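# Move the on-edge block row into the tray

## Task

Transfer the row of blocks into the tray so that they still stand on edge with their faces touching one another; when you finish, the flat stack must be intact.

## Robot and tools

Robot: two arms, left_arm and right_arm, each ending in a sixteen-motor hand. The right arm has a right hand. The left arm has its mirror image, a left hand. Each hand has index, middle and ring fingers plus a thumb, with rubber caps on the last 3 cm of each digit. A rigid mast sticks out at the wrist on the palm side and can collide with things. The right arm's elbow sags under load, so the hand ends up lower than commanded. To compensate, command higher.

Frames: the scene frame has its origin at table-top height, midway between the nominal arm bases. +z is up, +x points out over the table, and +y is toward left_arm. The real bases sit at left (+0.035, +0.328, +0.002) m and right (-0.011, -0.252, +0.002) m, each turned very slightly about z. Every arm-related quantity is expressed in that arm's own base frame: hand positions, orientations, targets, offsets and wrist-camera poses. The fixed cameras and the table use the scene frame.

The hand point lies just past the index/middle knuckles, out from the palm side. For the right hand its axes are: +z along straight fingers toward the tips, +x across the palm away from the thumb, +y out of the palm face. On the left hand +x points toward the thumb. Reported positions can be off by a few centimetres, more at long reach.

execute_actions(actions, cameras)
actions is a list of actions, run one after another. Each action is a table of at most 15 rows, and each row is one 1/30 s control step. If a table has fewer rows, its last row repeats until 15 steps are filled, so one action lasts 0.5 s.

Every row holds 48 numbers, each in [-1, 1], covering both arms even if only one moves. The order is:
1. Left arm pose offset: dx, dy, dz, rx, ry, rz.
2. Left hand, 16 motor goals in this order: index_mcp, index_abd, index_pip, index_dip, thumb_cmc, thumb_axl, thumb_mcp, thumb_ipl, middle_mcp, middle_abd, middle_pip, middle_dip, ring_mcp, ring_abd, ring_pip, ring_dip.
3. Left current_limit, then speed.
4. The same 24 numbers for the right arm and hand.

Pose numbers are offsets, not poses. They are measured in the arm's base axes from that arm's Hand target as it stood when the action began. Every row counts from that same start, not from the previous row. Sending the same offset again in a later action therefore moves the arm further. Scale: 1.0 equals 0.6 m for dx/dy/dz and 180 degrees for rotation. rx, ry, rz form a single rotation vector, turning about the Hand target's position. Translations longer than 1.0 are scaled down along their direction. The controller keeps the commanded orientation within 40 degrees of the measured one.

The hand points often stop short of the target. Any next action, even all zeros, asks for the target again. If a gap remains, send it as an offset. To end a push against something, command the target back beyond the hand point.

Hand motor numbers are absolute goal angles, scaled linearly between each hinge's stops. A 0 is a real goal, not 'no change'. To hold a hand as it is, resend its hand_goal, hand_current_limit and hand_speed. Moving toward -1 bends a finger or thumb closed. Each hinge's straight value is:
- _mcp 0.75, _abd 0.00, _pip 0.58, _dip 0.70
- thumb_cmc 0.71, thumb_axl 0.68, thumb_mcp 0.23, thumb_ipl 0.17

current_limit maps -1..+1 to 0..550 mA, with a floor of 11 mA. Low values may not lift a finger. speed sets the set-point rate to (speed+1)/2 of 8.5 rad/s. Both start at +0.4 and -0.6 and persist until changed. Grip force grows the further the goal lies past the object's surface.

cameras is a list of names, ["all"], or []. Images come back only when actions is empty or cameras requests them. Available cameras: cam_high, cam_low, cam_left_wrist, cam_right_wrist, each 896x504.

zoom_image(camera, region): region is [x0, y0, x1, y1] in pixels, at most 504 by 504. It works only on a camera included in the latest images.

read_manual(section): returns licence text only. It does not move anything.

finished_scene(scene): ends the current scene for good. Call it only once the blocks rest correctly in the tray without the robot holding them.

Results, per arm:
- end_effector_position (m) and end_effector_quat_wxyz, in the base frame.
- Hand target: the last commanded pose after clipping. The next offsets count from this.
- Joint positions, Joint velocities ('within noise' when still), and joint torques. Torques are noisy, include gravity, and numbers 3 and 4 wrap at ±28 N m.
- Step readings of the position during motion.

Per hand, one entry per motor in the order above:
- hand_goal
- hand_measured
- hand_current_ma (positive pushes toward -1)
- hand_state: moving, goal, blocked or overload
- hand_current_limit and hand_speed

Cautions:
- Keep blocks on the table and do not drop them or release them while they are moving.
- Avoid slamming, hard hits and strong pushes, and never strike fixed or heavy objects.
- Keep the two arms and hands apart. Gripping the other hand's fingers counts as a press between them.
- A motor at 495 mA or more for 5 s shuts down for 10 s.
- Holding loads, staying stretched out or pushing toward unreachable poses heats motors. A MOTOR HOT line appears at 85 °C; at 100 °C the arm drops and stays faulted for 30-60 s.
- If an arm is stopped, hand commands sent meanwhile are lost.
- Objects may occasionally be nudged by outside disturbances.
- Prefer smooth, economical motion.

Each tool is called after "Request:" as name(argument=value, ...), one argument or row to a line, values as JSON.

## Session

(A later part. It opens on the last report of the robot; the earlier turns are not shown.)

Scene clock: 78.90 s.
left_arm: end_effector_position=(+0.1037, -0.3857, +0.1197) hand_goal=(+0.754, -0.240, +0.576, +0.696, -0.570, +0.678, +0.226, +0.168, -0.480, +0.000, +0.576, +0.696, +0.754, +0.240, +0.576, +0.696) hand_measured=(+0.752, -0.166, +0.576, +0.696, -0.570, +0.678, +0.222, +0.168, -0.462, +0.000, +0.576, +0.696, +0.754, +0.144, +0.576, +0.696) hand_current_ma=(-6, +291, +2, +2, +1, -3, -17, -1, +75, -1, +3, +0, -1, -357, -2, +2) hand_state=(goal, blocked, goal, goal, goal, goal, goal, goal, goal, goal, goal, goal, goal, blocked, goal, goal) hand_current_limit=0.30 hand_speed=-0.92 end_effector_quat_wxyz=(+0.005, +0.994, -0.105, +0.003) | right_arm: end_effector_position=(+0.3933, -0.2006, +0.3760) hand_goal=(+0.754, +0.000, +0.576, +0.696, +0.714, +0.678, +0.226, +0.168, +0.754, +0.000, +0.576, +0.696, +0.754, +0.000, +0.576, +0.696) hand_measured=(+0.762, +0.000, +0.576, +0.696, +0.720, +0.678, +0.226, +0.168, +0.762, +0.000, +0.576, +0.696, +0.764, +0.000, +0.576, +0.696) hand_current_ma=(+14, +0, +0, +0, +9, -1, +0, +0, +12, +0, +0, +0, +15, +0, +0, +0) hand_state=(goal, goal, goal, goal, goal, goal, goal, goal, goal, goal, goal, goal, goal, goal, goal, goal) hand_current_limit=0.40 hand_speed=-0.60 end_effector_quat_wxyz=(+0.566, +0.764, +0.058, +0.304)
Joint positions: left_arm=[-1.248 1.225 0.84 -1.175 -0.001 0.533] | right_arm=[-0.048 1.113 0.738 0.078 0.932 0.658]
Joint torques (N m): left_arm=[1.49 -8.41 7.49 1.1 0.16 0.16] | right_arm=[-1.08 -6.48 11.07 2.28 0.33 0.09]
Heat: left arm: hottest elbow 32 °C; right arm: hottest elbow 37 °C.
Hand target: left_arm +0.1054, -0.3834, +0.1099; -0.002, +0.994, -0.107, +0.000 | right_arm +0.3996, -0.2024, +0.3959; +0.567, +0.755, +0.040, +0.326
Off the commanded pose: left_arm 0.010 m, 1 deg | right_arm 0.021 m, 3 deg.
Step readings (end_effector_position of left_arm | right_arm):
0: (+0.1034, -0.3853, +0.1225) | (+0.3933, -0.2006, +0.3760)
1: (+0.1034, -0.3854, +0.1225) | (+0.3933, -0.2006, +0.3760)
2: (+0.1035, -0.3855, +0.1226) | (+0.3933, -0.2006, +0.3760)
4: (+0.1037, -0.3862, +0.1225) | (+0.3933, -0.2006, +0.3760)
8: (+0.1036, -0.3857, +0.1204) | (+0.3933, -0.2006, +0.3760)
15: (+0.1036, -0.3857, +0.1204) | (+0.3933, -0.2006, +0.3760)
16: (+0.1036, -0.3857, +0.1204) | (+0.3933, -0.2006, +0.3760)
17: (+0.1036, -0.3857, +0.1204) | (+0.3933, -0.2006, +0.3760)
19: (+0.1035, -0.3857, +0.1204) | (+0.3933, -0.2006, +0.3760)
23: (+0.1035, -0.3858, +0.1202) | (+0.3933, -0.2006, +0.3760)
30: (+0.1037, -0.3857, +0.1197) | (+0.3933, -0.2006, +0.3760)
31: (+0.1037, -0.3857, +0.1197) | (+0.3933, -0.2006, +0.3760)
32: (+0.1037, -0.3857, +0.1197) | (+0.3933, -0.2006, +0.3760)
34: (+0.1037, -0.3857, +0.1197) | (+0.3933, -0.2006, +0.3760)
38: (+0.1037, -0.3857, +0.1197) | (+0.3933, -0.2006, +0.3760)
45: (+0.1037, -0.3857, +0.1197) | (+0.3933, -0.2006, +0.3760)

Request:
execute_actions(
  actions=[
    [[0.0080,-0.0255,0.063,-0.0155,-0.005,0,0.754,-0.24,0.576,0.696,-0.57,0.678,0.226,0.168,-0.48,0,0.576,0.696,0.754,0.24,0.576,0.696,0.3,-0.93,0,0,0,0,0,0,0.754,0,0.576,0.696,0.714,0.678,0.226,0.168,0.754,0,0.576,0.696,0.754,0,0.576,0.696,0.4,-0.6]],
  ],
  cameras=["cam_left_wrist"],
)

Request:
zoom_image(
  camera="cam_left_wrist",
  region=[460, 0, 600, 120],
)

Scene clock: 79.87 s.
left_arm: end_effector_position=(+0.1023, -0.3816, +0.1206) hand_goal=(+0.754, -0.240, +0.576, +0.696, -0.570, +0.678, +0.226, +0.168, -0.480, +0.000, +0.576, +0.696, +0.754, +0.240, +0.576, +0.696) hand_measured=(+0.750, -0.166, +0.576, +0.696, -0.570, +0.678, +0.222, +0.168, -0.462, +0.000, +0.576, +0.696, +0.750, +0.144, +0.574, +0.696) hand_current_ma=(-15, +291, -2, +2, +1, -3, -17, -1, +75, -1, +3, +0, -15, -357, -4, +2) hand_state=(goal, blocked, goal, goal, goal, goal, goal, goal, goal, goal, goal, goal, goal, blocked, goal, goal) hand_current_limit=0.30 hand_speed=-0.93 end_effector_quat_wxyz=(-0.003, +0.994, -0.105, -0.001) | right_arm: end_effector_position=(+0.3933, -0.2006, +0.3760) hand_goal=(+0.754, +0.000, +0.576, +0.696, +0.714, +0.678, +0.226, +0.168, +0.754, +0.000, +0.576, +0.696, +0.754, +0.000, +0.576, +0.696) hand_measured=(+0.762, +0.000, +0.576, +0.696, +0.720, +0.678, +0.226, +0.168, +0.762, +0.000, +0.576, +0.696, +0.764, +0.000, +0.576, +0.696) hand_current_ma=(+14, +0, +0, +0, +9, -1, +0, +0, +12, +0, +0, +0, +15, +0, +0, +0) hand_state=(goal, goal, goal, goal, goal, goal, goal, goal, goal, goal, goal, goal, goal, goal, goal, goal) hand_current_limit=0.40 hand_speed=-0.60 end_effector_quat_wxyz=(+0.566, +0.764, +0.058, +0.304)
Joint positions: left_arm=[-1.248 1.222 0.844 -1.199 -0.001 0.533] | right_arm=[-0.048 1.113 0.738 0.078 0.932 0.658]
Joint torques (N m): left_arm=[1.26 -10.4 12.48 0.14 0.14 0.14] | right_arm=[-1.03 -6.48 11.06 2.3 0.33 0.08]
Heat: left arm: hottest elbow 32 °C; right arm: hottest elbow 37 °C.
Hand target: left_arm +0.1102, -0.3986, +0.1477; +0.022, +0.994, -0.107, +0.010 | right_arm +0.3996, -0.2024, +0.3959; +0.567, +0.755, +0.040, +0.326
Off the commanded pose: left_arm 0.033 m, 3 deg | right_arm 0.021 m, 3 deg.
Step readings (end_effector_position of left_arm | right_arm):
0: (+0.1037, -0.3857, +0.1197) | (+0.3933, -0.2006, +0.3760)
1: (+0.1037, -0.3857, +0.1197) | (+0.3933, -0.2006, +0.3760)
2: (+0.1037, -0.3857, +0.1197) | (+0.3933, -0.2006, +0.3760)
4: (+0.1034, -0.3851, +0.1195) | (+0.3933, -0.2006, +0.3760)
8: (+0.1025, -0.3823, +0.1189) | (+0.3933, -0.2006, +0.3760)
15: (+0.1022, -0.3815, +0.1202) | (+0.3933, -0.2006, +0.3760)
camera_calibration:
cam_left_wrist: T_world_to_cam=[[-0.627889, 0.776429, -0.0539676, 0.33861], [0.504991, 0.45918, 0.730847, -0.0140158], [0.592232, 0.431638, -0.680404, 0.309769], [0, 0, 0, 1]] pos_world=[0.0362321, -0.390179, 0.239286]
Images, in order (width x height): cam_left_wrist 896x504.

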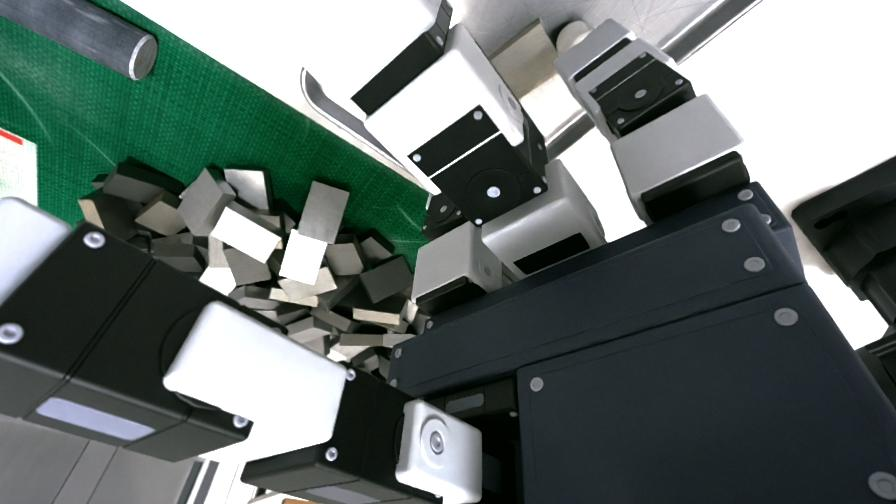

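Scaled by 3.600.

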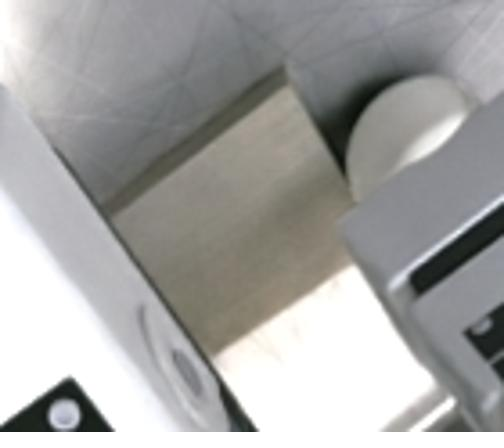

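Request:
execute_actions(
  actions=[
    [[0.0008,-0.002,0.06,-0.0015,-0.0005,0,0.754,-0.24,0.576,0.696,-0.57,0.678,0.226,0.168,-0.48,0,0.576,0.696,0.754,0.24,0.576,0.696,0.3,-0.93,0,0,0,0,0,0,0.754,0,0.576,0.696,0.714,0.678,0.226,0.168,0.754,0,0.576,0.696,0.754,0,0.576,0.696,0.4,-0.6]],
  ],
  cameras=["cam_left_wrist","cam_low"],
)

Request:
zoom_image(
  camera="cam_left_wrist",
  region=[460, 0, 600, 120],
)

Request:
zoom_image(
  camera="cam_low",
  region=[395, 225, 465, 285],
)

Scene clock: 80.87 s.
left_arm: end_effector_position=(+0.1042, -0.3874, +0.1639) hand_goal=(+0.754, -0.240, +0.576, +0.696, -0.570, +0.678, +0.226, +0.168, -0.480, +0.000, +0.576, +0.696, +0.754, +0.240, +0.576, +0.696) hand_measured=(+0.754, -0.234, +0.576, +0.696, -0.570, +0.678, +0.222, +0.168, -0.462, +0.000, +0.576, +0.696, +0.750, +0.234, +0.574, +0.696) hand_current_ma=(-3, +19, -2, +2, +1, -3, -17, -1, +75, -1, +3, +0, -12, -22, -4, +2) hand_state=(goal, goal, goal, goal, goal, goal, goal, goal, goal, goal, goal, goal, goal, goal, goal, goal) hand_current_limit=0.30 hand_speed=-0.93 end_effector_quat_wxyz=(+0.008, +0.994, -0.105, +0.004) | right_arm: end_effector_position=(+0.3933, -0.2006, +0.3760) hand_goal=(+0.754, +0.000, +0.576, +0.696, +0.714, +0.678, +0.226, +0.168, +0.754, +0.000, +0.576, +0.696, +0.754, +0.000, +0.576, +0.696) hand_measured=(+0.762, +0.000, +0.576, +0.696, +0.720, +0.678, +0.226, +0.168, +0.762, +0.000, +0.576, +0.696, +0.764, +0.000, +0.576, +0.696) hand_current_ma=(+14, +0, +0, +0, +9, -1, +0, +0, +12, +0, +0, +0, +15, +0, +0, +0) hand_state=(goal, goal, goal, goal, goal, goal, goal, goal, goal, goal, goal, goal, goal, goal, goal, goal) hand_current_limit=0.40 hand_speed=-0.60 end_effector_quat_wxyz=(+0.566, +0.764, +0.058, +0.304)
Joint positions: left_arm=[-1.248 1.184 0.927 -1.296 -0.001 0.533] | right_arm=[-0.048 1.113 0.738 0.078 0.932 0.658]
Joint torques (N m): left_arm=[1.2 -9.58 12.36 0.14 0.17 0.15] | right_arm=[-1.03 -6.48 11.07 2.3 0.34 0.09]
Heat: left arm: hottest elbow 33 °C; right arm: hottest elbow 37 °C.
Hand target: left_arm +0.1107, -0.3999, +0.1837; +0.024, +0.994, -0.107, +0.011 | right_arm +0.3996, -0.2024, +0.3959; +0.567, +0.755, +0.040, +0.326
Off the commanded pose: left_arm 0.024 m, 2 deg | right_arm 0.021 m, 3 deg.
Step readings (end_effector_position of left_arm | right_arm):
0: (+0.1022, -0.3815, +0.1206) | (+0.3933, -0.2006, +0.3760)
1: (+0.1022, -0.3815, +0.1210) | (+0.3933, -0.2006, +0.3760)
2: (+0.1019, -0.3806, +0.1216) | (+0.3933, -0.2006, +0.3760)
4: (+0.1014, -0.3790, +0.1274) | (+0.3933, -0.2006, +0.3760)
8: (+0.1026, -0.3825, +0.1477) | (+0.3933, -0.2006, +0.3760)
15: (+0.1045, -0.3883, +0.1642) | (+0.3933, -0.2006, +0.3760)
camera_calibration:
cam_left_wrist: T_world_to_cam=[[-0.627369, 0.774929, -0.076762, 0.349872], [0.499403, 0.476014, 0.723884, -0.0356806], [0.597498, 0.415807, -0.685638, 0.334689], [0, 0, 0, 1]] pos_world=[0.0373416, -0.393308, 0.282161]
Images, in order (width x height): cam_low 896x504, cam_left_wrist 896x504.

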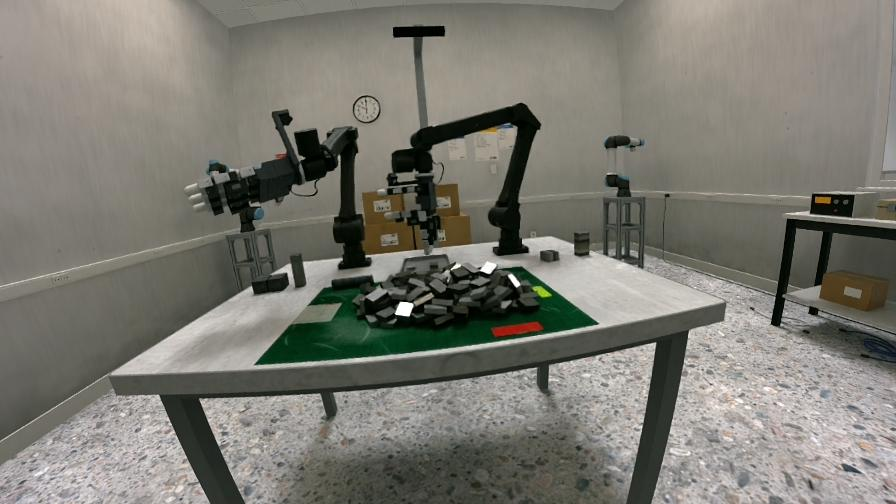

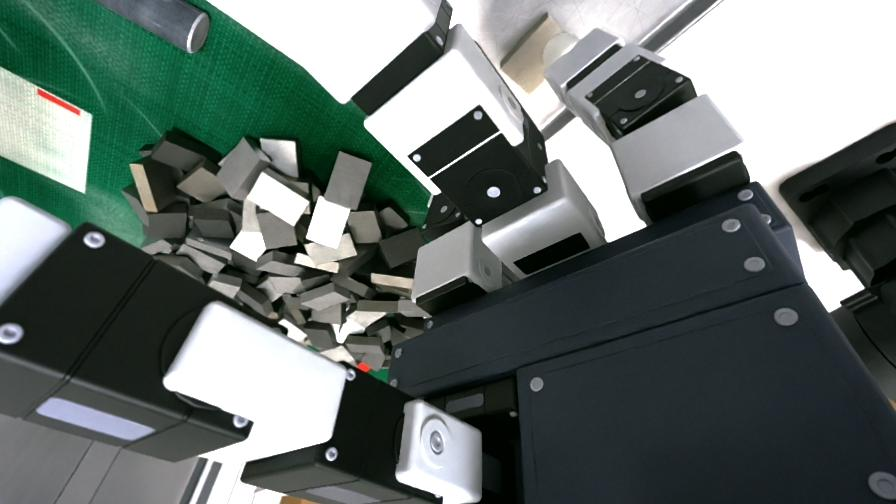

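Scaled by 3.600.

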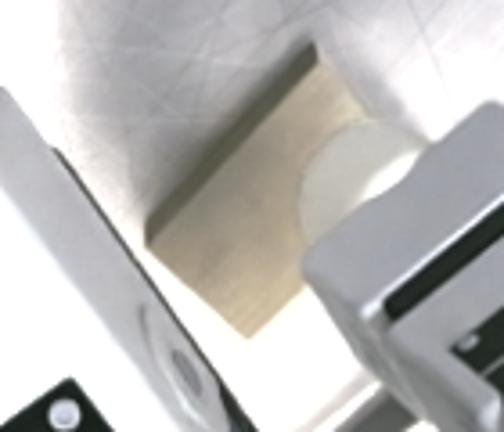

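Scaled by 7.200.

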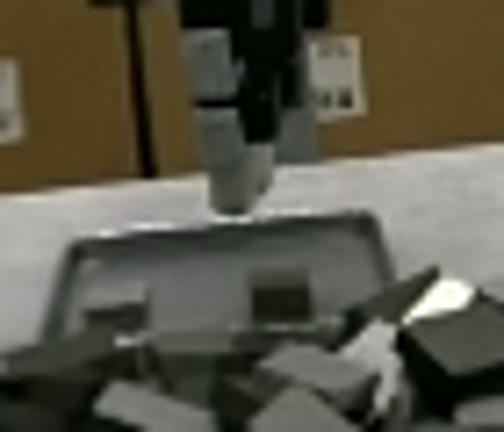

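Request:
execute_actions(
  actions=[
    [[0.0118,0.0415,-0.0333,0.0165,0.0055,0.0614,0.754,-0.04,0.576,0.696,-0.57,0.678,0.226,0.168,-0.48,0,0.576,0.696,0.754,0.04,0.576,0.696,0.3,-0.85,0,0,0,0,0,0,0.754,0,0.576,0.696,0.714,0.678,0.226,0.168,0.754,0,0.576,0.696,0.754,0,0.576,0.696,0.4,-0.6]],
    [[0,0,-0.045,0,0,0,0.754,-0.04,0.576,0.696,-0.57,0.678,0.226,0.168,-0.48,0,0.576,0.696,0.754,0.04,0.576,0.696,0.3,-0.9,0,0,0,0,0,0,0.754,0,0.576,0.696,0.714,0.678,0.226,0.168,0.754,0,0.576,0.696,0.754,0,0.576,0.696,0.4,-0.6]],
  ],
  cameras=["cam_left_wrist"],
)

Request:
zoom_image(
  camera="cam_left_wrist",
  region=[460, 0, 600, 120],
)

Scene clock: 83.67 s.
left_arm: end_effector_position=(+0.1166, -0.3750, +0.1444) hand_goal=(+0.754, -0.040, +0.576, +0.696, -0.570, +0.678, +0.226, +0.168, -0.480, +0.000, +0.576, +0.696, +0.754, +0.040, +0.576, +0.696) hand_measured=(+0.754, -0.044, +0.576, +0.696, -0.570, +0.678, +0.222, +0.168, -0.462, +0.000, +0.576, +0.696, +0.750, +0.044, +0.574, +0.696) hand_current_ma=(-3, -10, -2, +2, +1, -3, -17, -1, +75, -1, +3, +0, -12, +10, -4, +2) hand_state=(goal, goal, goal, goal, goal, goal, goal, goal, goal, goal, goal, goal, goal, goal, goal, goal) hand_current_limit=0.30 hand_speed=-0.90 end_effector_quat_wxyz=(+0.003, +1.000, -0.016, +0.003) | right_arm: end_effector_position=(+0.3933, -0.2006, +0.3760) hand_goal=(+0.754, +0.000, +0.576, +0.696, +0.714, +0.678, +0.226, +0.168, +0.754, +0.000, +0.576, +0.696, +0.754, +0.000, +0.576, +0.696) hand_measured=(+0.762, +0.000, +0.576, +0.696, +0.720, +0.678, +0.226, +0.168, +0.762, +0.000, +0.576, +0.696, +0.764, +0.000, +0.576, +0.696) hand_current_ma=(+14, +0, +0, +0, +9, -1, +0, +0, +12, +0, +0, +0, +15, +0, +0, +0) hand_state=(goal, goal, goal, goal, goal, goal, goal, goal, goal, goal, goal, goal, goal, goal, goal, goal) hand_current_limit=0.40 hand_speed=-0.60 end_effector_quat_wxyz=(+0.566, +0.764, +0.058, +0.304)
Joint positions: left_arm=[-1.248 1.176 0.87 -1.257 -0.003 0.355] | right_arm=[-0.048 1.113 0.738 0.078 0.932 0.658]
Joint torques (N m): left_arm=[1.03 -8.41 7.99 0.95 -0.01 -0.09] | right_arm=[-1.08 -6.42 11.04 2.29 0.33 0.09]
Heat: left arm: hottest elbow 33 °C; right arm: hottest elbow 37 °C.
Hand target: left_arm +0.1178, -0.3749, +0.1368; -0.002, +1.000, -0.010, +0.002 | right_arm +0.3996, -0.2024, +0.3959; +0.567, +0.755, +0.040, +0.326
Off the commanded pose: left_arm 0.008 m, 1 deg | right_arm 0.021 m, 3 deg.
Step readings (end_effector_position of left_arm | right_arm):
0: (+0.1042, -0.3874, +0.1639) | (+0.3933, -0.2006, +0.3760)
1: (+0.1042, -0.3874, +0.1638) | (+0.3933, -0.2006, +0.3760)
2: (+0.1049, -0.3870, +0.1637) | (+0.3933, -0.2006, +0.3760)
4: (+0.1071, -0.3853, +0.1634) | (+0.3933, -0.2006, +0.3760)
8: (+0.1120, -0.3824, +0.1650) | (+0.3933, -0.2006, +0.3760)
15: (+0.1166, -0.3806, +0.1663) | (+0.3933, -0.2006, +0.3760)
16: (+0.1168, -0.3802, +0.1659) | (+0.3933, -0.2006, +0.3760)
17: (+0.1170, -0.3799, +0.1649) | (+0.3933, -0.2006, +0.3760)
19: (+0.1171, -0.3791, +0.1599) | (+0.3933, -0.2006, +0.3760)
23: (+0.1157, -0.3734, +0.1467) | (+0.3933, -0.2006, +0.3760)
30: (+0.1165, -0.3747, +0.1443) | (+0.3933, -0.2006, +0.3760)
camera_calibration:
cam_left_wrist: T_world_to_cam=[[-0.754588, 0.652687, -0.0678013, 0.314167], [0.410408, 0.550039, 0.727339, 0.00390028], [0.512018, 0.521015, -0.682921, 0.35774], [0, 0, 0, 1]] pos_world=[0.052297, -0.393586, 0.262772]
Images, in order (width x height): cam_left_wrist 896x504.

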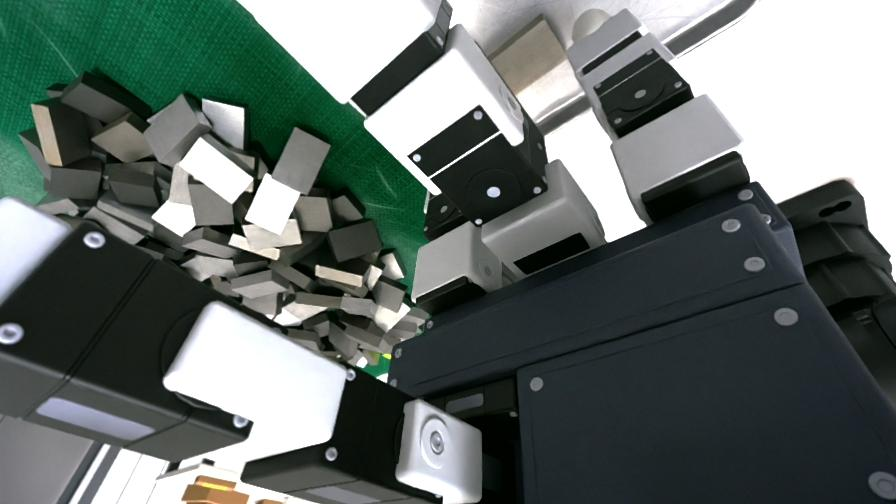

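Scaled by 3.600.

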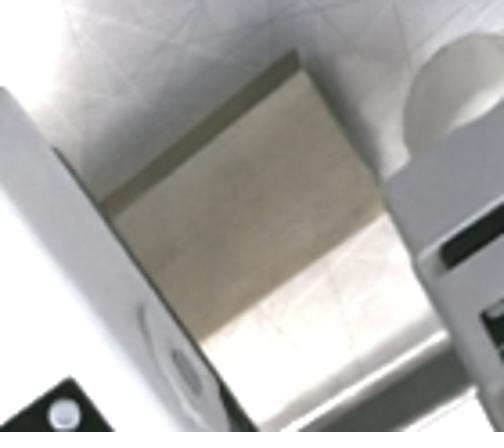

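Request:
execute_actions(
  actions=[
    [[0,0.004,-0.035,0,0,0,0.754,-0.06,0.576,0.696,-0.57,0.678,0.226,0.168,-0.48,0,0.576,0.696,0.754,0.06,0.576,0.696,0.3,-0.9,0,0,0,0,0,0,0.754,0,0.576,0.696,0.714,0.678,0.226,0.168,0.754,0,0.576,0.696,0.754,0,0.576,0.696,0.4,-0.6]],
  ],
)

Scene clock: 84.63 s.
left_arm: end_effector_position=(+0.1161, -0.3732, +0.1227) hand_goal=(+0.754, -0.060, +0.576, +0.696, -0.570, +0.678, +0.226, +0.168, -0.480, +0.000, +0.576, +0.696, +0.754, +0.060, +0.576, +0.696) hand_measured=(+0.754, -0.056, +0.576, +0.696, -0.570, +0.678, +0.222, +0.168, -0.462, +0.000, +0.576, +0.696, +0.750, +0.056, +0.574, +0.696) hand_current_ma=(-3, +12, -2, +2, +1, -3, -17, -1, +75, -1, +3, +0, -12, -13, -4, +2) hand_state=(goal, goal, goal, goal, goal, goal, goal, goal, goal, goal, goal, goal, goal, goal, goal, goal) hand_current_limit=0.30 hand_speed=-0.90 end_effector_quat_wxyz=(+0.002, +1.000, -0.016, +0.002) | right_arm: end_effector_position=(+0.3933, -0.2006, +0.3760) hand_goal=(+0.754, +0.000, +0.576, +0.696, +0.714, +0.678, +0.226, +0.168, +0.754, +0.000, +0.576, +0.696, +0.754, +0.000, +0.576, +0.696) hand_measured=(+0.762, +0.000, +0.576, +0.696, +0.720, +0.678, +0.226, +0.168, +0.762, +0.000, +0.576, +0.696, +0.764, +0.000, +0.576, +0.696) hand_current_ma=(+14, +0, +0, +0, +9, -1, +0, +0, +12, +0, +0, +0, +15, +0, +0, +0) hand_state=(goal, goal, goal, goal, goal, goal, goal, goal, goal, goal, goal, goal, goal, goal, goal, goal) hand_current_limit=0.40 hand_speed=-0.60 end_effector_quat_wxyz=(+0.566, +0.764, +0.058, +0.304)
Joint positions: left_arm=[-1.248 1.194 0.824 -1.195 -0.003 0.355] | right_arm=[-0.048 1.113 0.738 0.078 0.932 0.658]
Joint torques (N m): left_arm=[0.79 -8.23 7.87 1.07 -0.01 -0.07] | right_arm=[-1.08 -6.48 11.07 2.29 0.34 0.09]
Heat: left arm: hottest elbow 33 °C; right arm: hottest elbow 37 °C.
Hand target: left_arm +0.1177, -0.3725, +0.1158; -0.002, +1.000, -0.010, +0.002 | right_arm +0.3996, -0.2024, +0.3959; +0.567, +0.755, +0.040, +0.326
Off the commanded pose: left_arm 0.007 m, 1 deg | right_arm 0.021 m, 3 deg.
Step readings (end_effector_position of left_arm | right_arm):
0: (+0.1166, -0.3750, +0.1444) | (+0.3933, -0.2006, +0.3760)
1: (+0.1167, -0.3750, +0.1443) | (+0.3933, -0.2006, +0.3760)
2: (+0.1168, -0.3756, +0.1438) | (+0.3933, -0.2006, +0.3760)
4: (+0.1171, -0.3763, +0.1400) | (+0.3933, -0.2006, +0.3760)
8: (+0.1159, -0.3727, +0.1278) | (+0.3933, -0.2006, +0.3760)
15: (+0.1159, -0.3729, +0.1226) | (+0.3933, -0.2006, +0.3760)

Request:
execute_actions(
  actions=[
    [[0,0.001,-0.012,0,0,0,0.754,-0.06,0.576,0.696,-0.57,0.678,0.226,0.168,-0.48,0,0.576,0.696,0.754,0.06,0.576,0.696,0.3,-0.9,0,0,0,0,0,0,0.754,0,0.576,0.696,0.714,0.678,0.226,0.168,0.754,0,0.576,0.696,0.754,0,0.576,0.696,0.4,-0.6]],
  ],
)

Scene clock: 85.50 s.
left_arm: end_effector_position=(+0.1166, -0.3748, +0.1208) hand_goal=(+0.754, -0.060, +0.576, +0.696, -0.570, +0.678, +0.226, +0.168, -0.480, +0.000, +0.576, +0.696, +0.754, +0.060, +0.576, +0.696) hand_measured=(+0.754, -0.056, +0.576, +0.696, -0.570, +0.678, +0.222, +0.168, -0.462, +0.000, +0.576, +0.696, +0.756, +0.062, +0.576, +0.696) hand_current_ma=(-3, +11, -2, +2, +1, -3, -17, -1, +75, -1, +3, +0, +5, +3, +2, +2) hand_state=(goal, goal, goal, goal, goal, goal, goal, goal, goal, goal, goal, goal, goal, goal, goal, goal) hand_current_limit=0.30 hand_speed=-0.90 end_effector_quat_wxyz=(+0.007, +1.000, -0.016, +0.004) | right_arm: end_effector_position=(+0.3933, -0.2006, +0.3760) hand_goal=(+0.754, +0.000, +0.576, +0.696, +0.714, +0.678, +0.226, +0.168, +0.754, +0.000, +0.576, +0.696, +0.754, +0.000, +0.576, +0.696) hand_measured=(+0.762, +0.000, +0.576, +0.696, +0.720, +0.678, +0.226, +0.168, +0.762, +0.000, +0.576, +0.696, +0.764, +0.000, +0.576, +0.696) hand_current_ma=(+14, +0, +0, +0, +9, -1, +0, +0, +12, +0, +0, +0, +15, +0, +0, +0) hand_state=(goal, goal, goal, goal, goal, goal, goal, goal, goal, goal, goal, goal, goal, goal, goal, goal) hand_current_limit=0.40 hand_speed=-0.60 end_effector_quat_wxyz=(+0.566, +0.764, +0.058, +0.304)
Joint positions: left_arm=[-1.248 1.194 0.817 -1.177 -0.003 0.355] | right_arm=[-0.048 1.113 0.738 0.078 0.932 0.658]
Joint torques (N m): left_arm=[0.91 -7.82 7.19 1.28 -0.01 -0.09] | right_arm=[-1.08 -6.42 11.07 2.3 0.33 0.08]
Heat: left arm: hottest elbow 33 °C; right arm: hottest elbow 37 °C.
Hand target: left_arm +0.1177, -0.3719, +0.1086; -0.002, +1.000, -0.010, +0.002 | right_arm +0.3996, -0.2024, +0.3959; +0.567, +0.755, +0.040, +0.326
Off the commanded pose: left_arm 0.013 m, 1 deg | right_arm 0.021 m, 3 deg.
Step readings (end_effector_position of left_arm | right_arm):
0: (+0.1161, -0.3732, +0.1227) | (+0.3933, -0.2006, +0.3760)
1: (+0.1161, -0.3733, +0.1227) | (+0.3933, -0.2006, +0.3760)
2: (+0.1162, -0.3736, +0.1227) | (+0.3933, -0.2006, +0.3760)
4: (+0.1164, -0.3743, +0.1221) | (+0.3933, -0.2006, +0.3760)
8: (+0.1165, -0.3744, +0.1207) | (+0.3933, -0.2006, +0.3760)
15: (+0.1166, -0.3748, +0.1208) | (+0.3933, -0.2006, +0.3760)

Request:
execute_actions(
  actions=[
    [[0.0075,-0.0235,0.06,-0.0145,-0.005,0,0.754,-0.06,0.576,0.696,-0.57,0.678,0.226,0.168,-0.48,0,0.576,0.696,0.754,0.06,0.576,0.696,0.3,-0.9,0,0,0,0,0,0,0.754,0,0.576,0.696,0.714,0.678,0.226,0.168,0.754,0,0.576,0.696,0.754,0,0.576,0.696,0.4,-0.6]],
  ],
)

Scene clock: 86.40 s.
left_arm: end_effector_position=(+0.1151, -0.3701, +0.1201) hand_goal=(+0.754, -0.060, +0.576, +0.696, -0.570, +0.678, +0.226, +0.168, -0.480, +0.000, +0.576, +0.696, +0.754, +0.060, +0.576, +0.696) hand_measured=(+0.754, -0.056, +0.576, +0.696, -0.570, +0.678, +0.222, +0.168, -0.462, +0.000, +0.576, +0.696, +0.750, +0.064, +0.572, +0.694) hand_current_ma=(-3, +11, -2, +2, +1, -3, -17, -1, +75, -1, +3, +0, -19, +10, -11, -4) hand_state=(goal, goal, goal, goal, goal, goal, goal, goal, goal, goal, goal, goal, goal, goal, goal, goal) hand_current_limit=0.30 hand_speed=-0.90 end_effector_quat_wxyz=(-0.002, +1.000, -0.016, +0.001) | right_arm: end_effector_position=(+0.3933, -0.2006, +0.3760) hand_goal=(+0.754, +0.000, +0.576, +0.696, +0.714, +0.678, +0.226, +0.168, +0.754, +0.000, +0.576, +0.696, +0.754, +0.000, +0.576, +0.696) hand_measured=(+0.762, +0.000, +0.576, +0.696, +0.720, +0.678, +0.226, +0.168, +0.762, +0.000, +0.576, +0.696, +0.764, +0.000, +0.576, +0.696) hand_current_ma=(+14, +0, +0, +0, +9, -1, +0, +0, +12, +0, +0, +0, +15, +0, +0, +0) hand_state=(goal, goal, goal, goal, goal, goal, goal, goal, goal, goal, goal, goal, goal, goal, goal, goal) hand_current_limit=0.40 hand_speed=-0.60 end_effector_quat_wxyz=(+0.566, +0.764, +0.058, +0.304)
Joint positions: left_arm=[-1.248 1.192 0.818 -1.199 -0.003 0.355] | right_arm=[-0.048 1.113 0.738 0.078 0.932 0.658]
Joint torques (N m): left_arm=[0.91 -9.47 12.16 0.2 0 -0.08] | right_arm=[-1.03 -6.48 11.06 2.32 0.33 0.08]
Heat: left arm: hottest elbow 33 °C; right arm: hottest elbow 37 °C.
Hand target: left_arm +0.1223, -0.3860, +0.1445; +0.021, +1.000, -0.010, +0.010 | right_arm +0.3996, -0.2024, +0.3959; +0.567, +0.755, +0.040, +0.326
Off the commanded pose: left_arm 0.030 m, 3 deg | right_arm 0.021 m, 3 deg.
Step readings (end_effector_position of left_arm | right_arm):
0: (+0.1166, -0.3748, +0.1208) | (+0.3933, -0.2006, +0.3760)
1: (+0.1166, -0.3748, +0.1208) | (+0.3933, -0.2006, +0.3760)
2: (+0.1166, -0.3748, +0.1208) | (+0.3933, -0.2006, +0.3760)
4: (+0.1164, -0.3742, +0.1206) | (+0.3933, -0.2006, +0.3760)
8: (+0.1157, -0.3721, +0.1202) | (+0.3933, -0.2006, +0.3760)
15: (+0.1151, -0.3701, +0.1197) | (+0.3933, -0.2006, +0.3760)

Request:
execute_actions(
  actions=[
    [[0,0.001,0,0.0035,0,0,0.754,-0.06,0.576,0.696,-0.57,0.678,0.226,0.168,-0.48,0,0.576,0.696,0.754,0.06,0.576,0.696,0.3,-0.9,0,0,0,0,0,0,0.754,0,0.576,0.696,0.714,0.678,0.226,0.168,0.754,0,0.576,0.696,0.754,0,0.576,0.696,0.4,-0.6]],
  ],
)

Scene clock: 87.30 s.
left_arm: end_effector_position=(+0.1155, -0.3696, +0.1222) hand_goal=(+0.754, -0.060, +0.576, +0.696, -0.570, +0.678, +0.226, +0.168, -0.480, +0.000, +0.576, +0.696, +0.754, +0.060, +0.576, +0.696) hand_measured=(+0.754, -0.056, +0.576, +0.696, -0.570, +0.678, +0.222, +0.168, -0.462, +0.000, +0.576, +0.696, +0.750, +0.064, +0.572, +0.694) hand_current_ma=(-3, +11, -2, +2, +1, -3, -17, -1, +75, -1, +3, +0, -19, +10, -11, -4) hand_state=(goal, goal, goal, goal, goal, goal, goal, goal, goal, goal, goal, goal, goal, goal, goal, goal) hand_current_limit=0.30 hand_speed=-0.90 end_effector_quat_wxyz=(-0.005, +1.000, -0.016, +0.002) | right_arm: end_effector_position=(+0.3933, -0.2006, +0.3760) hand_goal=(+0.754, +0.000, +0.576, +0.696, +0.714, +0.678, +0.226, +0.168, +0.754, +0.000, +0.576, +0.696, +0.754, +0.000, +0.576, +0.696) hand_measured=(+0.762, +0.000, +0.576, +0.696, +0.720, +0.678, +0.226, +0.168, +0.762, +0.000, +0.576, +0.696, +0.764, +0.000, +0.576, +0.696) hand_current_ma=(+14, +0, +0, +0, +9, -1, +0, +0, +12, +0, +0, +0, +15, +0, +0, +0) hand_state=(goal, goal, goal, goal, goal, goal, goal, goal, goal, goal, goal, goal, goal, goal, goal, goal) hand_current_limit=0.40 hand_speed=-0.60 end_effector_quat_wxyz=(+0.566, +0.764, +0.058, +0.304)
Joint positions: left_arm=[-1.248 1.192 0.825 -1.212 -0.006 0.355] | right_arm=[-0.048 1.113 0.738 0.078 0.932 0.658]
Joint torques (N m): left_arm=[0.62 -9.58 12.19 0.17 -0.01 -0.09] | right_arm=[-1.03 -6.48 11.07 2.29 0.33 0.08]
Heat: left arm: hottest elbow 33 °C; right arm: hottest elbow 37 °C.
Hand target: left_arm +0.1222, -0.3854, +0.1445; +0.015, +1.000, -0.010, +0.010 | right_arm +0.3996, -0.2024, +0.3959; +0.567, +0.755, +0.040, +0.326
Off the commanded pose: left_arm 0.028 m, 3 deg | right_arm 0.021 m, 3 deg.
Step readings (end_effector_position of left_arm | right_arm):
0: (+0.1152, -0.3702, +0.1202) | (+0.3933, -0.2006, +0.3760)
1: (+0.1151, -0.3701, +0.1202) | (+0.3933, -0.2006, +0.3760)
2: (+0.1151, -0.3699, +0.1201) | (+0.3933, -0.2006, +0.3760)
4: (+0.1152, -0.3693, +0.1204) | (+0.3933, -0.2006, +0.3760)
8: (+0.1154, -0.3695, +0.1215) | (+0.3933, -0.2006, +0.3760)
15: (+0.1155, -0.3697, +0.1222) | (+0.3933, -0.2006, +0.3760)

Request:
execute_actions(
  actions=[
    [[-0.0075,0.026,-0.058,0.011,0.005,0,0.754,-0.06,0.576,0.696,-0.57,0.678,0.226,0.168,-0.48,0,0.576,0.696,0.754,0.06,0.576,0.696,0.3,-0.9,0,0,0,0,0,0,0.754,0,0.576,0.696,0.714,0.678,0.226,0.168,0.754,0,0.576,0.696,0.754,0,0.576,0.696,0.4,-0.6]],
  ],
)

Scene clock: 88.23 s.
left_arm: end_effector_position=(+0.1168, -0.3734, +0.1204) hand_goal=(+0.754, -0.060, +0.576, +0.696, -0.570, +0.678, +0.226, +0.168, -0.480, +0.000, +0.576, +0.696, +0.754, +0.060, +0.576, +0.696) hand_measured=(+0.754, -0.056, +0.576, +0.696, -0.570, +0.678, +0.222, +0.168, -0.462, +0.000, +0.576, +0.696, +0.752, +0.068, +0.574, +0.694) hand_current_ma=(-3, +11, -2, +2, +1, -3, -17, -1, +75, -1, +3, +0, -9, +24, -7, -4) hand_state=(goal, goal, goal, goal, goal, goal, goal, goal, goal, goal, goal, goal, goal, goal, goal, goal) hand_current_limit=0.30 hand_speed=-0.90 end_effector_quat_wxyz=(+0.006, +1.000, -0.016, +0.005) | right_arm: end_effector_position=(+0.3933, -0.2006, +0.3760) hand_goal=(+0.754, +0.000, +0.576, +0.696, +0.714, +0.678, +0.226, +0.168, +0.754, +0.000, +0.576, +0.696, +0.754, +0.000, +0.576, +0.696) hand_measured=(+0.762, +0.000, +0.576, +0.696, +0.720, +0.678, +0.226, +0.168, +0.762, +0.000, +0.576, +0.696, +0.764, +0.000, +0.576, +0.696) hand_current_ma=(+14, +0, +0, +0, +9, -1, +0, +0, +12, +0, +0, +0, +15, +0, +0, +0) hand_state=(goal, goal, goal, goal, goal, goal, goal, goal, goal, goal, goal, goal, goal, goal, goal, goal) hand_current_limit=0.40 hand_speed=-0.60 end_effector_quat_wxyz=(+0.566, +0.764, +0.058, +0.304)
Joint positions: left_arm=[-1.248 1.192 0.815 -1.179 -0.006 0.355] | right_arm=[-0.048 1.113 0.738 0.078 0.932 0.658]
Joint torques (N m): left_arm=[1.26 -8 7.23 1.06 0.16 -0.06] | right_arm=[-1.03 -6.48 11.07 2.32 0.33 0.08]
Heat: left arm: hottest elbow 34 °C; right arm: hottest elbow 37 °C.
Hand target: left_arm +0.1177, -0.3697, +0.1096; -0.002, +1.000, -0.010, +0.002 | right_arm +0.3996, -0.2024, +0.3959; +0.567, +0.755, +0.040, +0.326
Off the commanded pose: left_arm 0.011 m, 1 deg | right_arm 0.021 m, 3 deg.
Step readings (end_effector_position of left_arm | right_arm):
0: (+0.1155, -0.3696, +0.1222) | (+0.3933, -0.2006, +0.3760)
1: (+0.1155, -0.3696, +0.1222) | (+0.3933, -0.2006, +0.3760)
2: (+0.1155, -0.3697, +0.1222) | (+0.3933, -0.2006, +0.3760)
4: (+0.1160, -0.3712, +0.1228) | (+0.3933, -0.2006, +0.3760)
8: (+0.1171, -0.3743, +0.1226) | (+0.3933, -0.2006, +0.3760)
15: (+0.1168, -0.3734, +0.1204) | (+0.3933, -0.2006, +0.3760)

Request:
execute_actions(
  actions=[
    [[0.0075,-0.0225,0.056,-0.0140,-0.005,0,0.754,-0.06,0.576,0.696,-0.57,0.678,0.226,0.168,-0.48,0,0.576,0.696,0.754,0.06,0.576,0.696,0.3,-0.9,0,0,0,0,0,0,0.754,0,0.576,0.696,0.714,0.678,0.226,0.168,0.754,0,0.576,0.696,0.754,0,0.576,0.696,0.4,-0.6]],
  ],
  cameras=["cam_left_wrist"],
)

Request:
zoom_image(
  camera="cam_left_wrist",
  region=[460, 0, 600, 120],
)

Scene clock: 89.10 s.
left_arm: end_effector_position=(+0.1153, -0.3689, +0.1205) hand_goal=(+0.754, -0.060, +0.576, +0.696, -0.570, +0.678, +0.226, +0.168, -0.480, +0.000, +0.576, +0.696, +0.754, +0.060, +0.576, +0.696) hand_measured=(+0.754, -0.056, +0.576, +0.696, -0.570, +0.678, +0.222, +0.168, -0.462, +0.000, +0.576, +0.696, +0.750, +0.064, +0.572, +0.694) hand_current_ma=(-3, +11, -2, +2, +1, -3, -17, -1, +75, -1, +3, +0, -18, +10, -11, -5) hand_state=(goal, goal, goal, goal, goal, goal, goal, goal, goal, goal, goal, goal, goal, goal, goal, goal) hand_current_limit=0.30 hand_speed=-0.90 end_effector_quat_wxyz=(-0.001, +1.000, -0.016, +0.003) | right_arm: end_effector_position=(+0.3933, -0.2006, +0.3760) hand_goal=(+0.754, +0.000, +0.576, +0.696, +0.714, +0.678, +0.226, +0.168, +0.754, +0.000, +0.576, +0.696, +0.754, +0.000, +0.576, +0.696) hand_measured=(+0.762, +0.000, +0.576, +0.696, +0.720, +0.678, +0.226, +0.168, +0.762, +0.000, +0.576, +0.696, +0.764, +0.000, +0.576, +0.696) hand_current_ma=(+14, +0, +0, +0, +9, -1, +0, +0, +12, +0, +0, +0, +15, +0, +0, +0) hand_state=(goal, goal, goal, goal, goal, goal, goal, goal, goal, goal, goal, goal, goal, goal, goal, goal) hand_current_limit=0.40 hand_speed=-0.60 end_effector_quat_wxyz=(+0.566, +0.764, +0.058, +0.304)
Joint positions: left_arm=[-1.248 1.187 0.815 -1.199 -0.006 0.354] | right_arm=[-0.048 1.113 0.738 0.078 0.932 0.658]
Joint torques (N m): left_arm=[1.38 -9.64 11.88 0.12 0.13 -0.05] | right_arm=[-1.03 -6.48 11.07 2.3 0.33 0.08]
Heat: left arm: hottest elbow 34 °C; right arm: hottest elbow 37 °C.
Hand target: left_arm +0.1222, -0.3833, +0.1433; +0.020, +1.000, -0.010, +0.010 | right_arm +0.3996, -0.2024, +0.3959; +0.567, +0.755, +0.040, +0.326
Off the commanded pose: left_arm 0.028 m, 3 deg | right_arm 0.021 m, 3 deg.
Step readings (end_effector_position of left_arm | right_arm):
0: (+0.1168, -0.3735, +0.1205) | (+0.3933, -0.2006, +0.3760)
1: (+0.1168, -0.3735, +0.1205) | (+0.3933, -0.2006, +0.3760)
2: (+0.1168, -0.3735, +0.1205) | (+0.3933, -0.2006, +0.3760)
4: (+0.1166, -0.3730, +0.1206) | (+0.3933, -0.2006, +0.3760)
8: (+0.1159, -0.3706, +0.1203) | (+0.3933, -0.2006, +0.3760)
15: (+0.1153, -0.3690, +0.1204) | (+0.3933, -0.2006, +0.3760)
camera_calibration:
cam_left_wrist: T_world_to_cam=[[-0.754998, 0.652726, -0.0626699, 0.307083], [0.409529, 0.544011, 0.732351, 0.0157989], [0.512117, 0.527258, -0.678038, 0.340704], [0, 0, 0, 1]] pos_world=[0.0508968, -0.388675, 0.238685]
Images, in order (width x height): cam_left_wrist 896x504.

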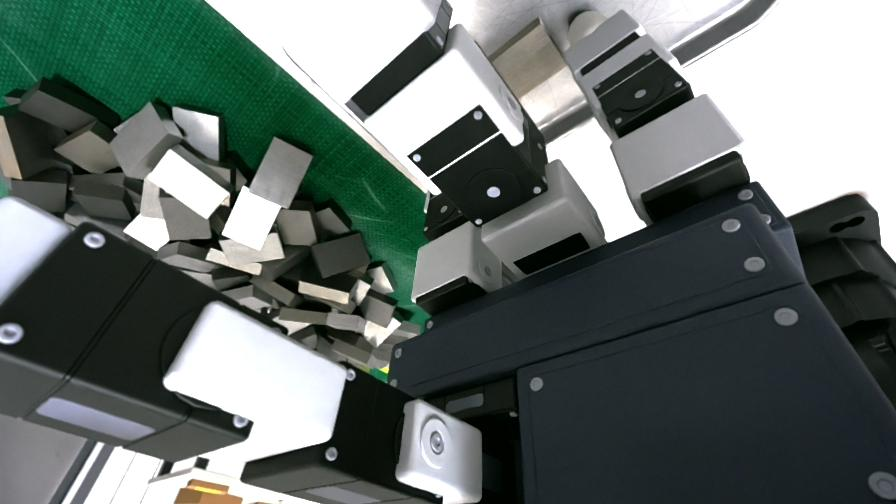

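Scaled by 3.600.

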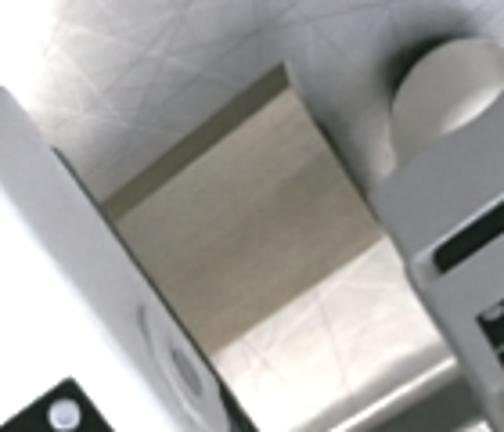

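Request:
execute_actions(
  actions=[
    [[0,0,0,0,0,0,0.754,-0.25,0.576,0.696,-0.57,0.678,0.226,0.168,-0.48,0,0.576,0.696,0.754,0.25,0.576,0.696,0.3,-0.92,0,0,0,0,0,0,0.754,0,0.576,0.696,0.714,0.678,0.226,0.168,0.754,0,0.576,0.696,0.754,0,0.576,0.696,0.4,-0.6]],
    [[0,0,0,0,0,0,0.754,-0.25,0.576,0.696,-0.57,0.678,0.226,0.168,-0.48,0,0.576,0.696,0.754,0.25,0.576,0.696,0.3,-0.92,0,0,0,0,0,0,0.754,0,0.576,0.696,0.714,0.678,0.226,0.168,0.754,0,0.576,0.696,0.754,0,0.576,0.696,0.4,-0.6]],
    [[0.001,-0.003,0.05,-0.002,0,0,0.754,-0.25,0.576,0.696,-0.57,0.678,0.226,0.168,-0.48,0,0.576,0.696,0.754,0.25,0.576,0.696,0.3,-0.92,0,0,0,0,0,0,0.754,0,0.576,0.696,0.714,0.678,0.226,0.168,0.754,0,0.576,0.696,0.754,0,0.576,0.696,0.4,-0.6]],
  ],
  cameras=["cam_left_wrist","cam_low"],
)

Request:
zoom_image(
  camera="cam_left_wrist",
  region=[460, 0, 600, 120],
)

Request:
zoom_image(
  camera="cam_low",
  region=[395, 225, 465, 285],
)

Scene clock: 91.10 s.
left_arm: end_effector_position=(+0.1165, -0.3726, +0.1537) hand_goal=(+0.754, -0.250, +0.576, +0.696, -0.570, +0.678, +0.226, +0.168, -0.480, +0.000, +0.576, +0.696, +0.754, +0.250, +0.576, +0.696) hand_measured=(+0.752, -0.244, +0.576, +0.696, -0.570, +0.678, +0.222, +0.168, -0.462, +0.000, +0.576, +0.696, +0.750, +0.244, +0.574, +0.694) hand_current_ma=(-4, +19, -2, +2, +1, -3, -17, -1, +75, -1, +3, +0, -13, -21, -9, -5) hand_state=(goal, goal, goal, goal, goal, goal, goal, goal, goal, goal, goal, goal, goal, goal, goal, goal) hand_current_limit=0.30 hand_speed=-0.92 end_effector_quat_wxyz=(+0.006, +1.000, -0.016, +0.005) | right_arm: end_effector_position=(+0.3933, -0.2006, +0.3760) hand_goal=(+0.754, +0.000, +0.576, +0.696, +0.714, +0.678, +0.226, +0.168, +0.754, +0.000, +0.576, +0.696, +0.754, +0.000, +0.576, +0.696) hand_measured=(+0.762, +0.000, +0.576, +0.696, +0.720, +0.678, +0.226, +0.168, +0.762, +0.000, +0.576, +0.696, +0.764, +0.000, +0.576, +0.696) hand_current_ma=(+14, +0, +0, +0, +9, -1, +0, +0, +12, +0, +0, +0, +15, +0, +0, +0) hand_state=(goal, goal, goal, goal, goal, goal, goal, goal, goal, goal, goal, goal, goal, goal, goal, goal) hand_current_limit=0.40 hand_speed=-0.60 end_effector_quat_wxyz=(+0.566, +0.764, +0.058, +0.304)
Joint positions: left_arm=[-1.248 1.156 0.879 -1.278 -0.006 0.354] | right_arm=[-0.048 1.113 0.738 0.078 0.932 0.658]
Joint torques (N m): left_arm=[1.2 -9.17 12.12 0.21 0.18 -0.04] | right_arm=[-1.03 -6.42 11.08 2.3 0.33 0.09]
Heat: left arm: hottest elbow 34 °C; right arm: hottest elbow 37 °C.
Hand target: left_arm +0.1229, -0.3851, +0.1732; +0.023, +1.000, -0.010, +0.010 | right_arm +0.3996, -0.2024, +0.3959; +0.567, +0.755, +0.040, +0.326
Off the commanded pose: left_arm 0.024 m, 2 deg | right_arm 0.021 m, 3 deg.
Step readings (end_effector_position of left_arm | right_arm):
0: (+0.1153, -0.3688, +0.1205) | (+0.3933, -0.2006, +0.3760)
1: (+0.1153, -0.3688, +0.1205) | (+0.3933, -0.2006, +0.3760)
2: (+0.1153, -0.3688, +0.1205) | (+0.3933, -0.2006, +0.3760)
4: (+0.1153, -0.3688, +0.1205) | (+0.3933, -0.2006, +0.3760)
8: (+0.1153, -0.3688, +0.1205) | (+0.3933, -0.2006, +0.3760)
15: (+0.1153, -0.3688, +0.1205) | (+0.3933, -0.2006, +0.3760)
16: (+0.1153, -0.3688, +0.1205) | (+0.3933, -0.2006, +0.3760)
17: (+0.1153, -0.3688, +0.1205) | (+0.3933, -0.2006, +0.3760)
19: (+0.1153, -0.3688, +0.1205) | (+0.3933, -0.2006, +0.3760)
23: (+0.1153, -0.3688, +0.1205) | (+0.3933, -0.2006, +0.3760)
30: (+0.1153, -0.3688, +0.1205) | (+0.3933, -0.2006, +0.3760)
31: (+0.1152, -0.3687, +0.1206) | (+0.3933, -0.2006, +0.3760)
32: (+0.1150, -0.3680, +0.1210) | (+0.3933, -0.2006, +0.3760)
34: (+0.1143, -0.3659, +0.1243) | (+0.3933, -0.2006, +0.3760)
38: (+0.1149, -0.3678, +0.1394) | (+0.3933, -0.2006, +0.3760)
45: (+0.1167, -0.3733, +0.1540) | (+0.3933, -0.2006, +0.3760)
camera_calibration:
cam_left_wrist: T_world_to_cam=[[-0.754696, 0.651628, -0.0762529, 0.314056], [0.406043, 0.555207, 0.725861, -0.00144416], [0.515328, 0.516843, -0.683601, 0.361131], [0, 0, 0, 1]] pos_world=[0.0515026, -0.390494, 0.271865]
Images, in order (width x height): cam_low 896x504, cam_left_wrist 896x504.

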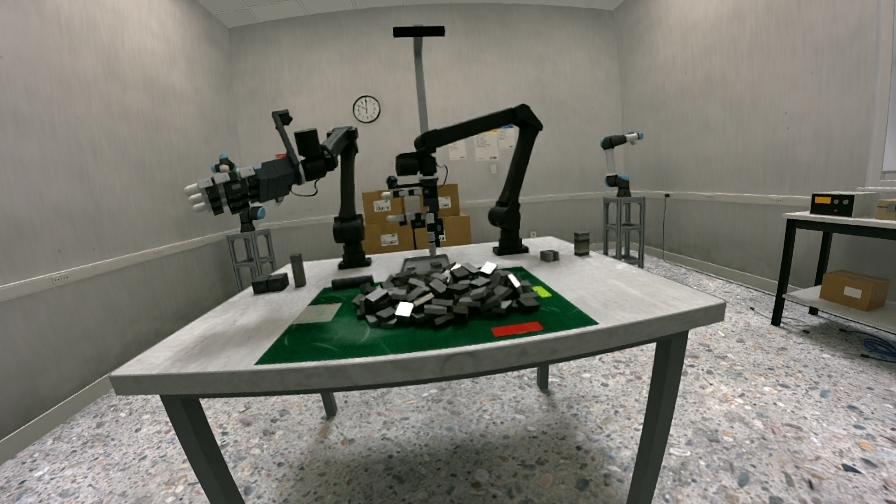

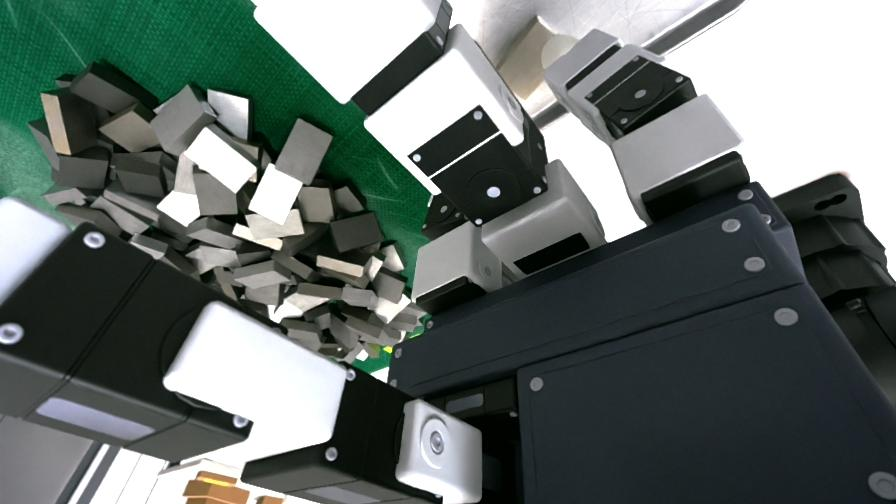

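Scaled by 3.600.

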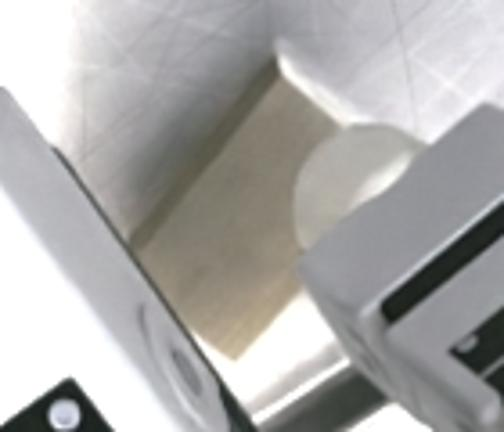

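Scaled by 7.200.

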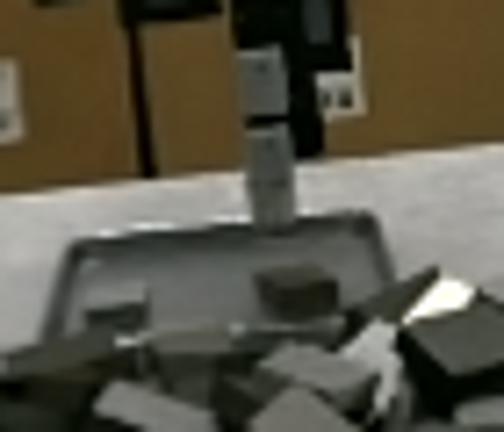

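Request:
execute_actions(
  actions=[
    [[0.012,0.0243,0.0,0.0165,0.0075,0,0.754,-0.03,0.576,0.696,-0.57,0.678,0.226,0.168,-0.48,0,0.576,0.696,0.754,0.03,0.576,0.696,0.3,-0.85,0,0,0,0,0,0,0.754,0,0.576,0.696,0.714,0.678,0.226,0.168,0.754,0,0.576,0.696,0.754,0,0.576,0.696,0.4,-0.6]],
    [[0.012,0.0243,-0.02,0,0,0.0955,0.754,-0.03,0.576,0.696,-0.57,0.678,0.226,0.168,-0.48,0,0.576,0.696,0.754,0.03,0.576,0.696,0.3,-0.9,0,0,0,0,0,0,0.754,0,0.576,0.696,0.714,0.678,0.226,0.168,0.754,0,0.576,0.696,0.754,0,0.576,0.696,0.4,-0.6]],
    [[0,0,-0.04,0,0,0,0.754,-0.04,0.576,0.696,-0.57,0.678,0.226,0.168,-0.48,0,0.576,0.696,0.754,0.04,0.576,0.696,0.3,-0.9,0,0,0,0,0,0,0.754,0,0.576,0.696,0.714,0.678,0.226,0.168,0.754,0,0.576,0.696,0.754,0,0.576,0.696,0.4,-0.6]],
  ],
  cameras=["cam_left_wrist"],
)

Request:
zoom_image(
  camera="cam_left_wrist",
  region=[460, 0, 600, 120],
)

Scene clock: 94.50 s.
left_arm: end_effector_position=(+0.1389, -0.3559, +0.1455) hand_goal=(+0.754, -0.040, +0.576, +0.696, -0.570, +0.678, +0.226, +0.168, -0.480, +0.000, +0.576, +0.696, +0.754, +0.040, +0.576, +0.696) hand_measured=(+0.752, -0.036, +0.576, +0.696, -0.570, +0.678, +0.222, +0.168, -0.462, +0.000, +0.576, +0.696, +0.752, +0.036, +0.574, +0.694) hand_current_ma=(-4, +10, -2, +2, +1, -3, -17, -1, +75, -1, +3, +0, -11, -12, -9, -5) hand_state=(goal, goal, goal, goal, goal, goal, goal, goal, goal, goal, goal, goal, goal, goal, goal, goal) hand_current_limit=0.30 hand_speed=-0.90 end_effector_quat_wxyz=(+0.004, +0.991, +0.137, -0.002) | right_arm: end_effector_position=(+0.3933, -0.2006, +0.3760) hand_goal=(+0.754, +0.000, +0.576, +0.696, +0.714, +0.678, +0.226, +0.168, +0.754, +0.000, +0.576, +0.696, +0.754, +0.000, +0.576, +0.696) hand_measured=(+0.762, +0.000, +0.576, +0.696, +0.720, +0.678, +0.226, +0.168, +0.762, +0.000, +0.576, +0.696, +0.764, +0.000, +0.576, +0.696) hand_current_ma=(+14, +0, +0, +0, +9, -1, +0, +0, +12, +0, +0, +0, +15, +0, +0, +0) hand_state=(goal, goal, goal, goal, goal, goal, goal, goal, goal, goal, goal, goal, goal, goal, goal, goal) hand_current_limit=0.40 hand_speed=-0.60 end_effector_quat_wxyz=(+0.566, +0.764, +0.058, +0.304)
Joint positions: left_arm=[-1.242 1.148 0.853 -1.269 0.006 0.055] | right_arm=[-0.048 1.113 0.738 0.078 0.932 0.658]
Joint torques (N m): left_arm=[0.21 -7.65 7.88 1.02 -0.08 -0.11] | right_arm=[-1.03 -6.42 11.08 2.3 0.34 0.08]
Heat: left arm: hottest elbow 34 °C; right arm: hottest elbow 37 °C.
Hand target: left_arm +0.1372, -0.3560, +0.1374; -0.002, +0.990, +0.139, -0.002 | right_arm +0.3996, -0.2024, +0.3959; +0.567, +0.755, +0.040, +0.326
Off the commanded pose: left_arm 0.008 m, 1 deg | right_arm 0.021 m, 3 deg.
Step readings (end_effector_position of left_arm | right_arm):
0: (+0.1165, -0.3726, +0.1537) | (+0.3933, -0.2006, +0.3760)
1: (+0.1163, -0.3723, +0.1536) | (+0.3933, -0.2006, +0.3760)
2: (+0.1162, -0.3712, +0.1534) | (+0.3933, -0.2006, +0.3760)
4: (+0.1174, -0.3661, +0.1528) | (+0.3933, -0.2006, +0.3760)
8: (+0.1222, -0.3581, +0.1520) | (+0.3933, -0.2006, +0.3760)
15: (+0.1239, -0.3561, +0.1530) | (+0.3933, -0.2006, +0.3760)
16: (+0.1239, -0.3562, +0.1531) | (+0.3933, -0.2006, +0.3760)
17: (+0.1245, -0.3561, +0.1531) | (+0.3933, -0.2006, +0.3760)
19: (+0.1273, -0.3553, +0.1536) | (+0.3933, -0.2006, +0.3760)
23: (+0.1317, -0.3538, +0.1560) | (+0.3933, -0.2006, +0.3760)
30: (+0.1347, -0.3530, +0.1576) | (+0.3933, -0.2006, +0.3760)
31: (+0.1351, -0.3530, +0.1577) | (+0.3933, -0.2006, +0.3760)
32: (+0.1357, -0.3539, +0.1576) | (+0.3933, -0.2006, +0.3760)
34: (+0.1375, -0.3565, +0.1562) | (+0.3933, -0.2006, +0.3760)
38: (+0.1383, -0.3556, +0.1491) | (+0.3933, -0.2006, +0.3760)
45: (+0.1386, -0.3556, +0.1454) | (+0.3933, -0.2006, +0.3760)
camera_calibration:
cam_left_wrist: T_world_to_cam=[[-0.917095, 0.394244, -0.059227, 0.247886], [0.233052, 0.650698, 0.722688, 0.0445913], [0.323454, 0.648971, -0.688632, 0.409668], [0, 0, 0, 1]] pos_world=[0.0844336, -0.392606, 0.264567]
Images, in order (width x height): cam_left_wrist 896x504.

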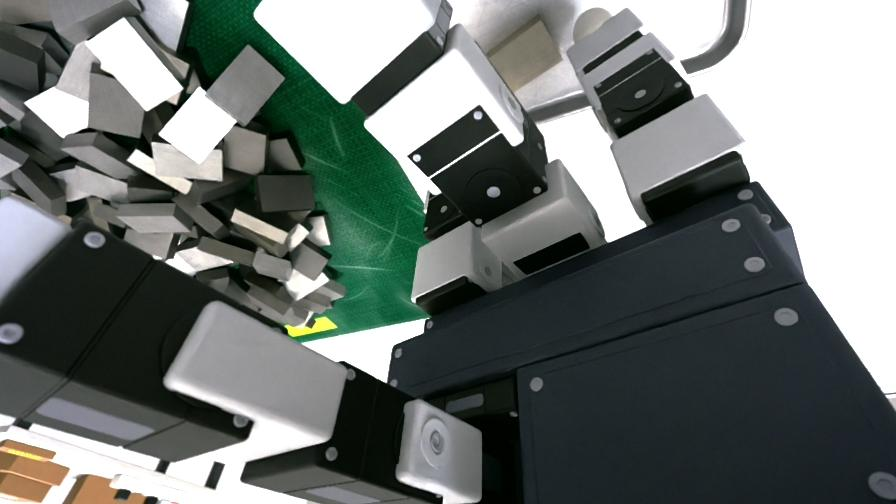

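Scaled by 3.600.

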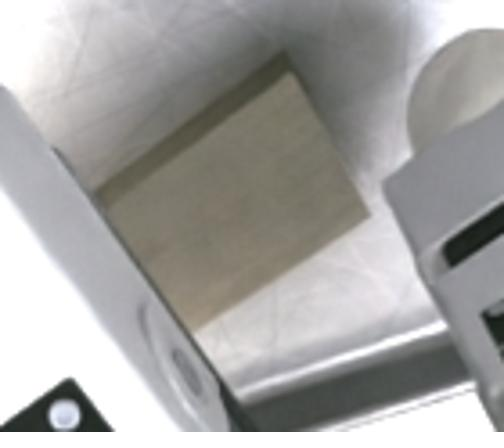

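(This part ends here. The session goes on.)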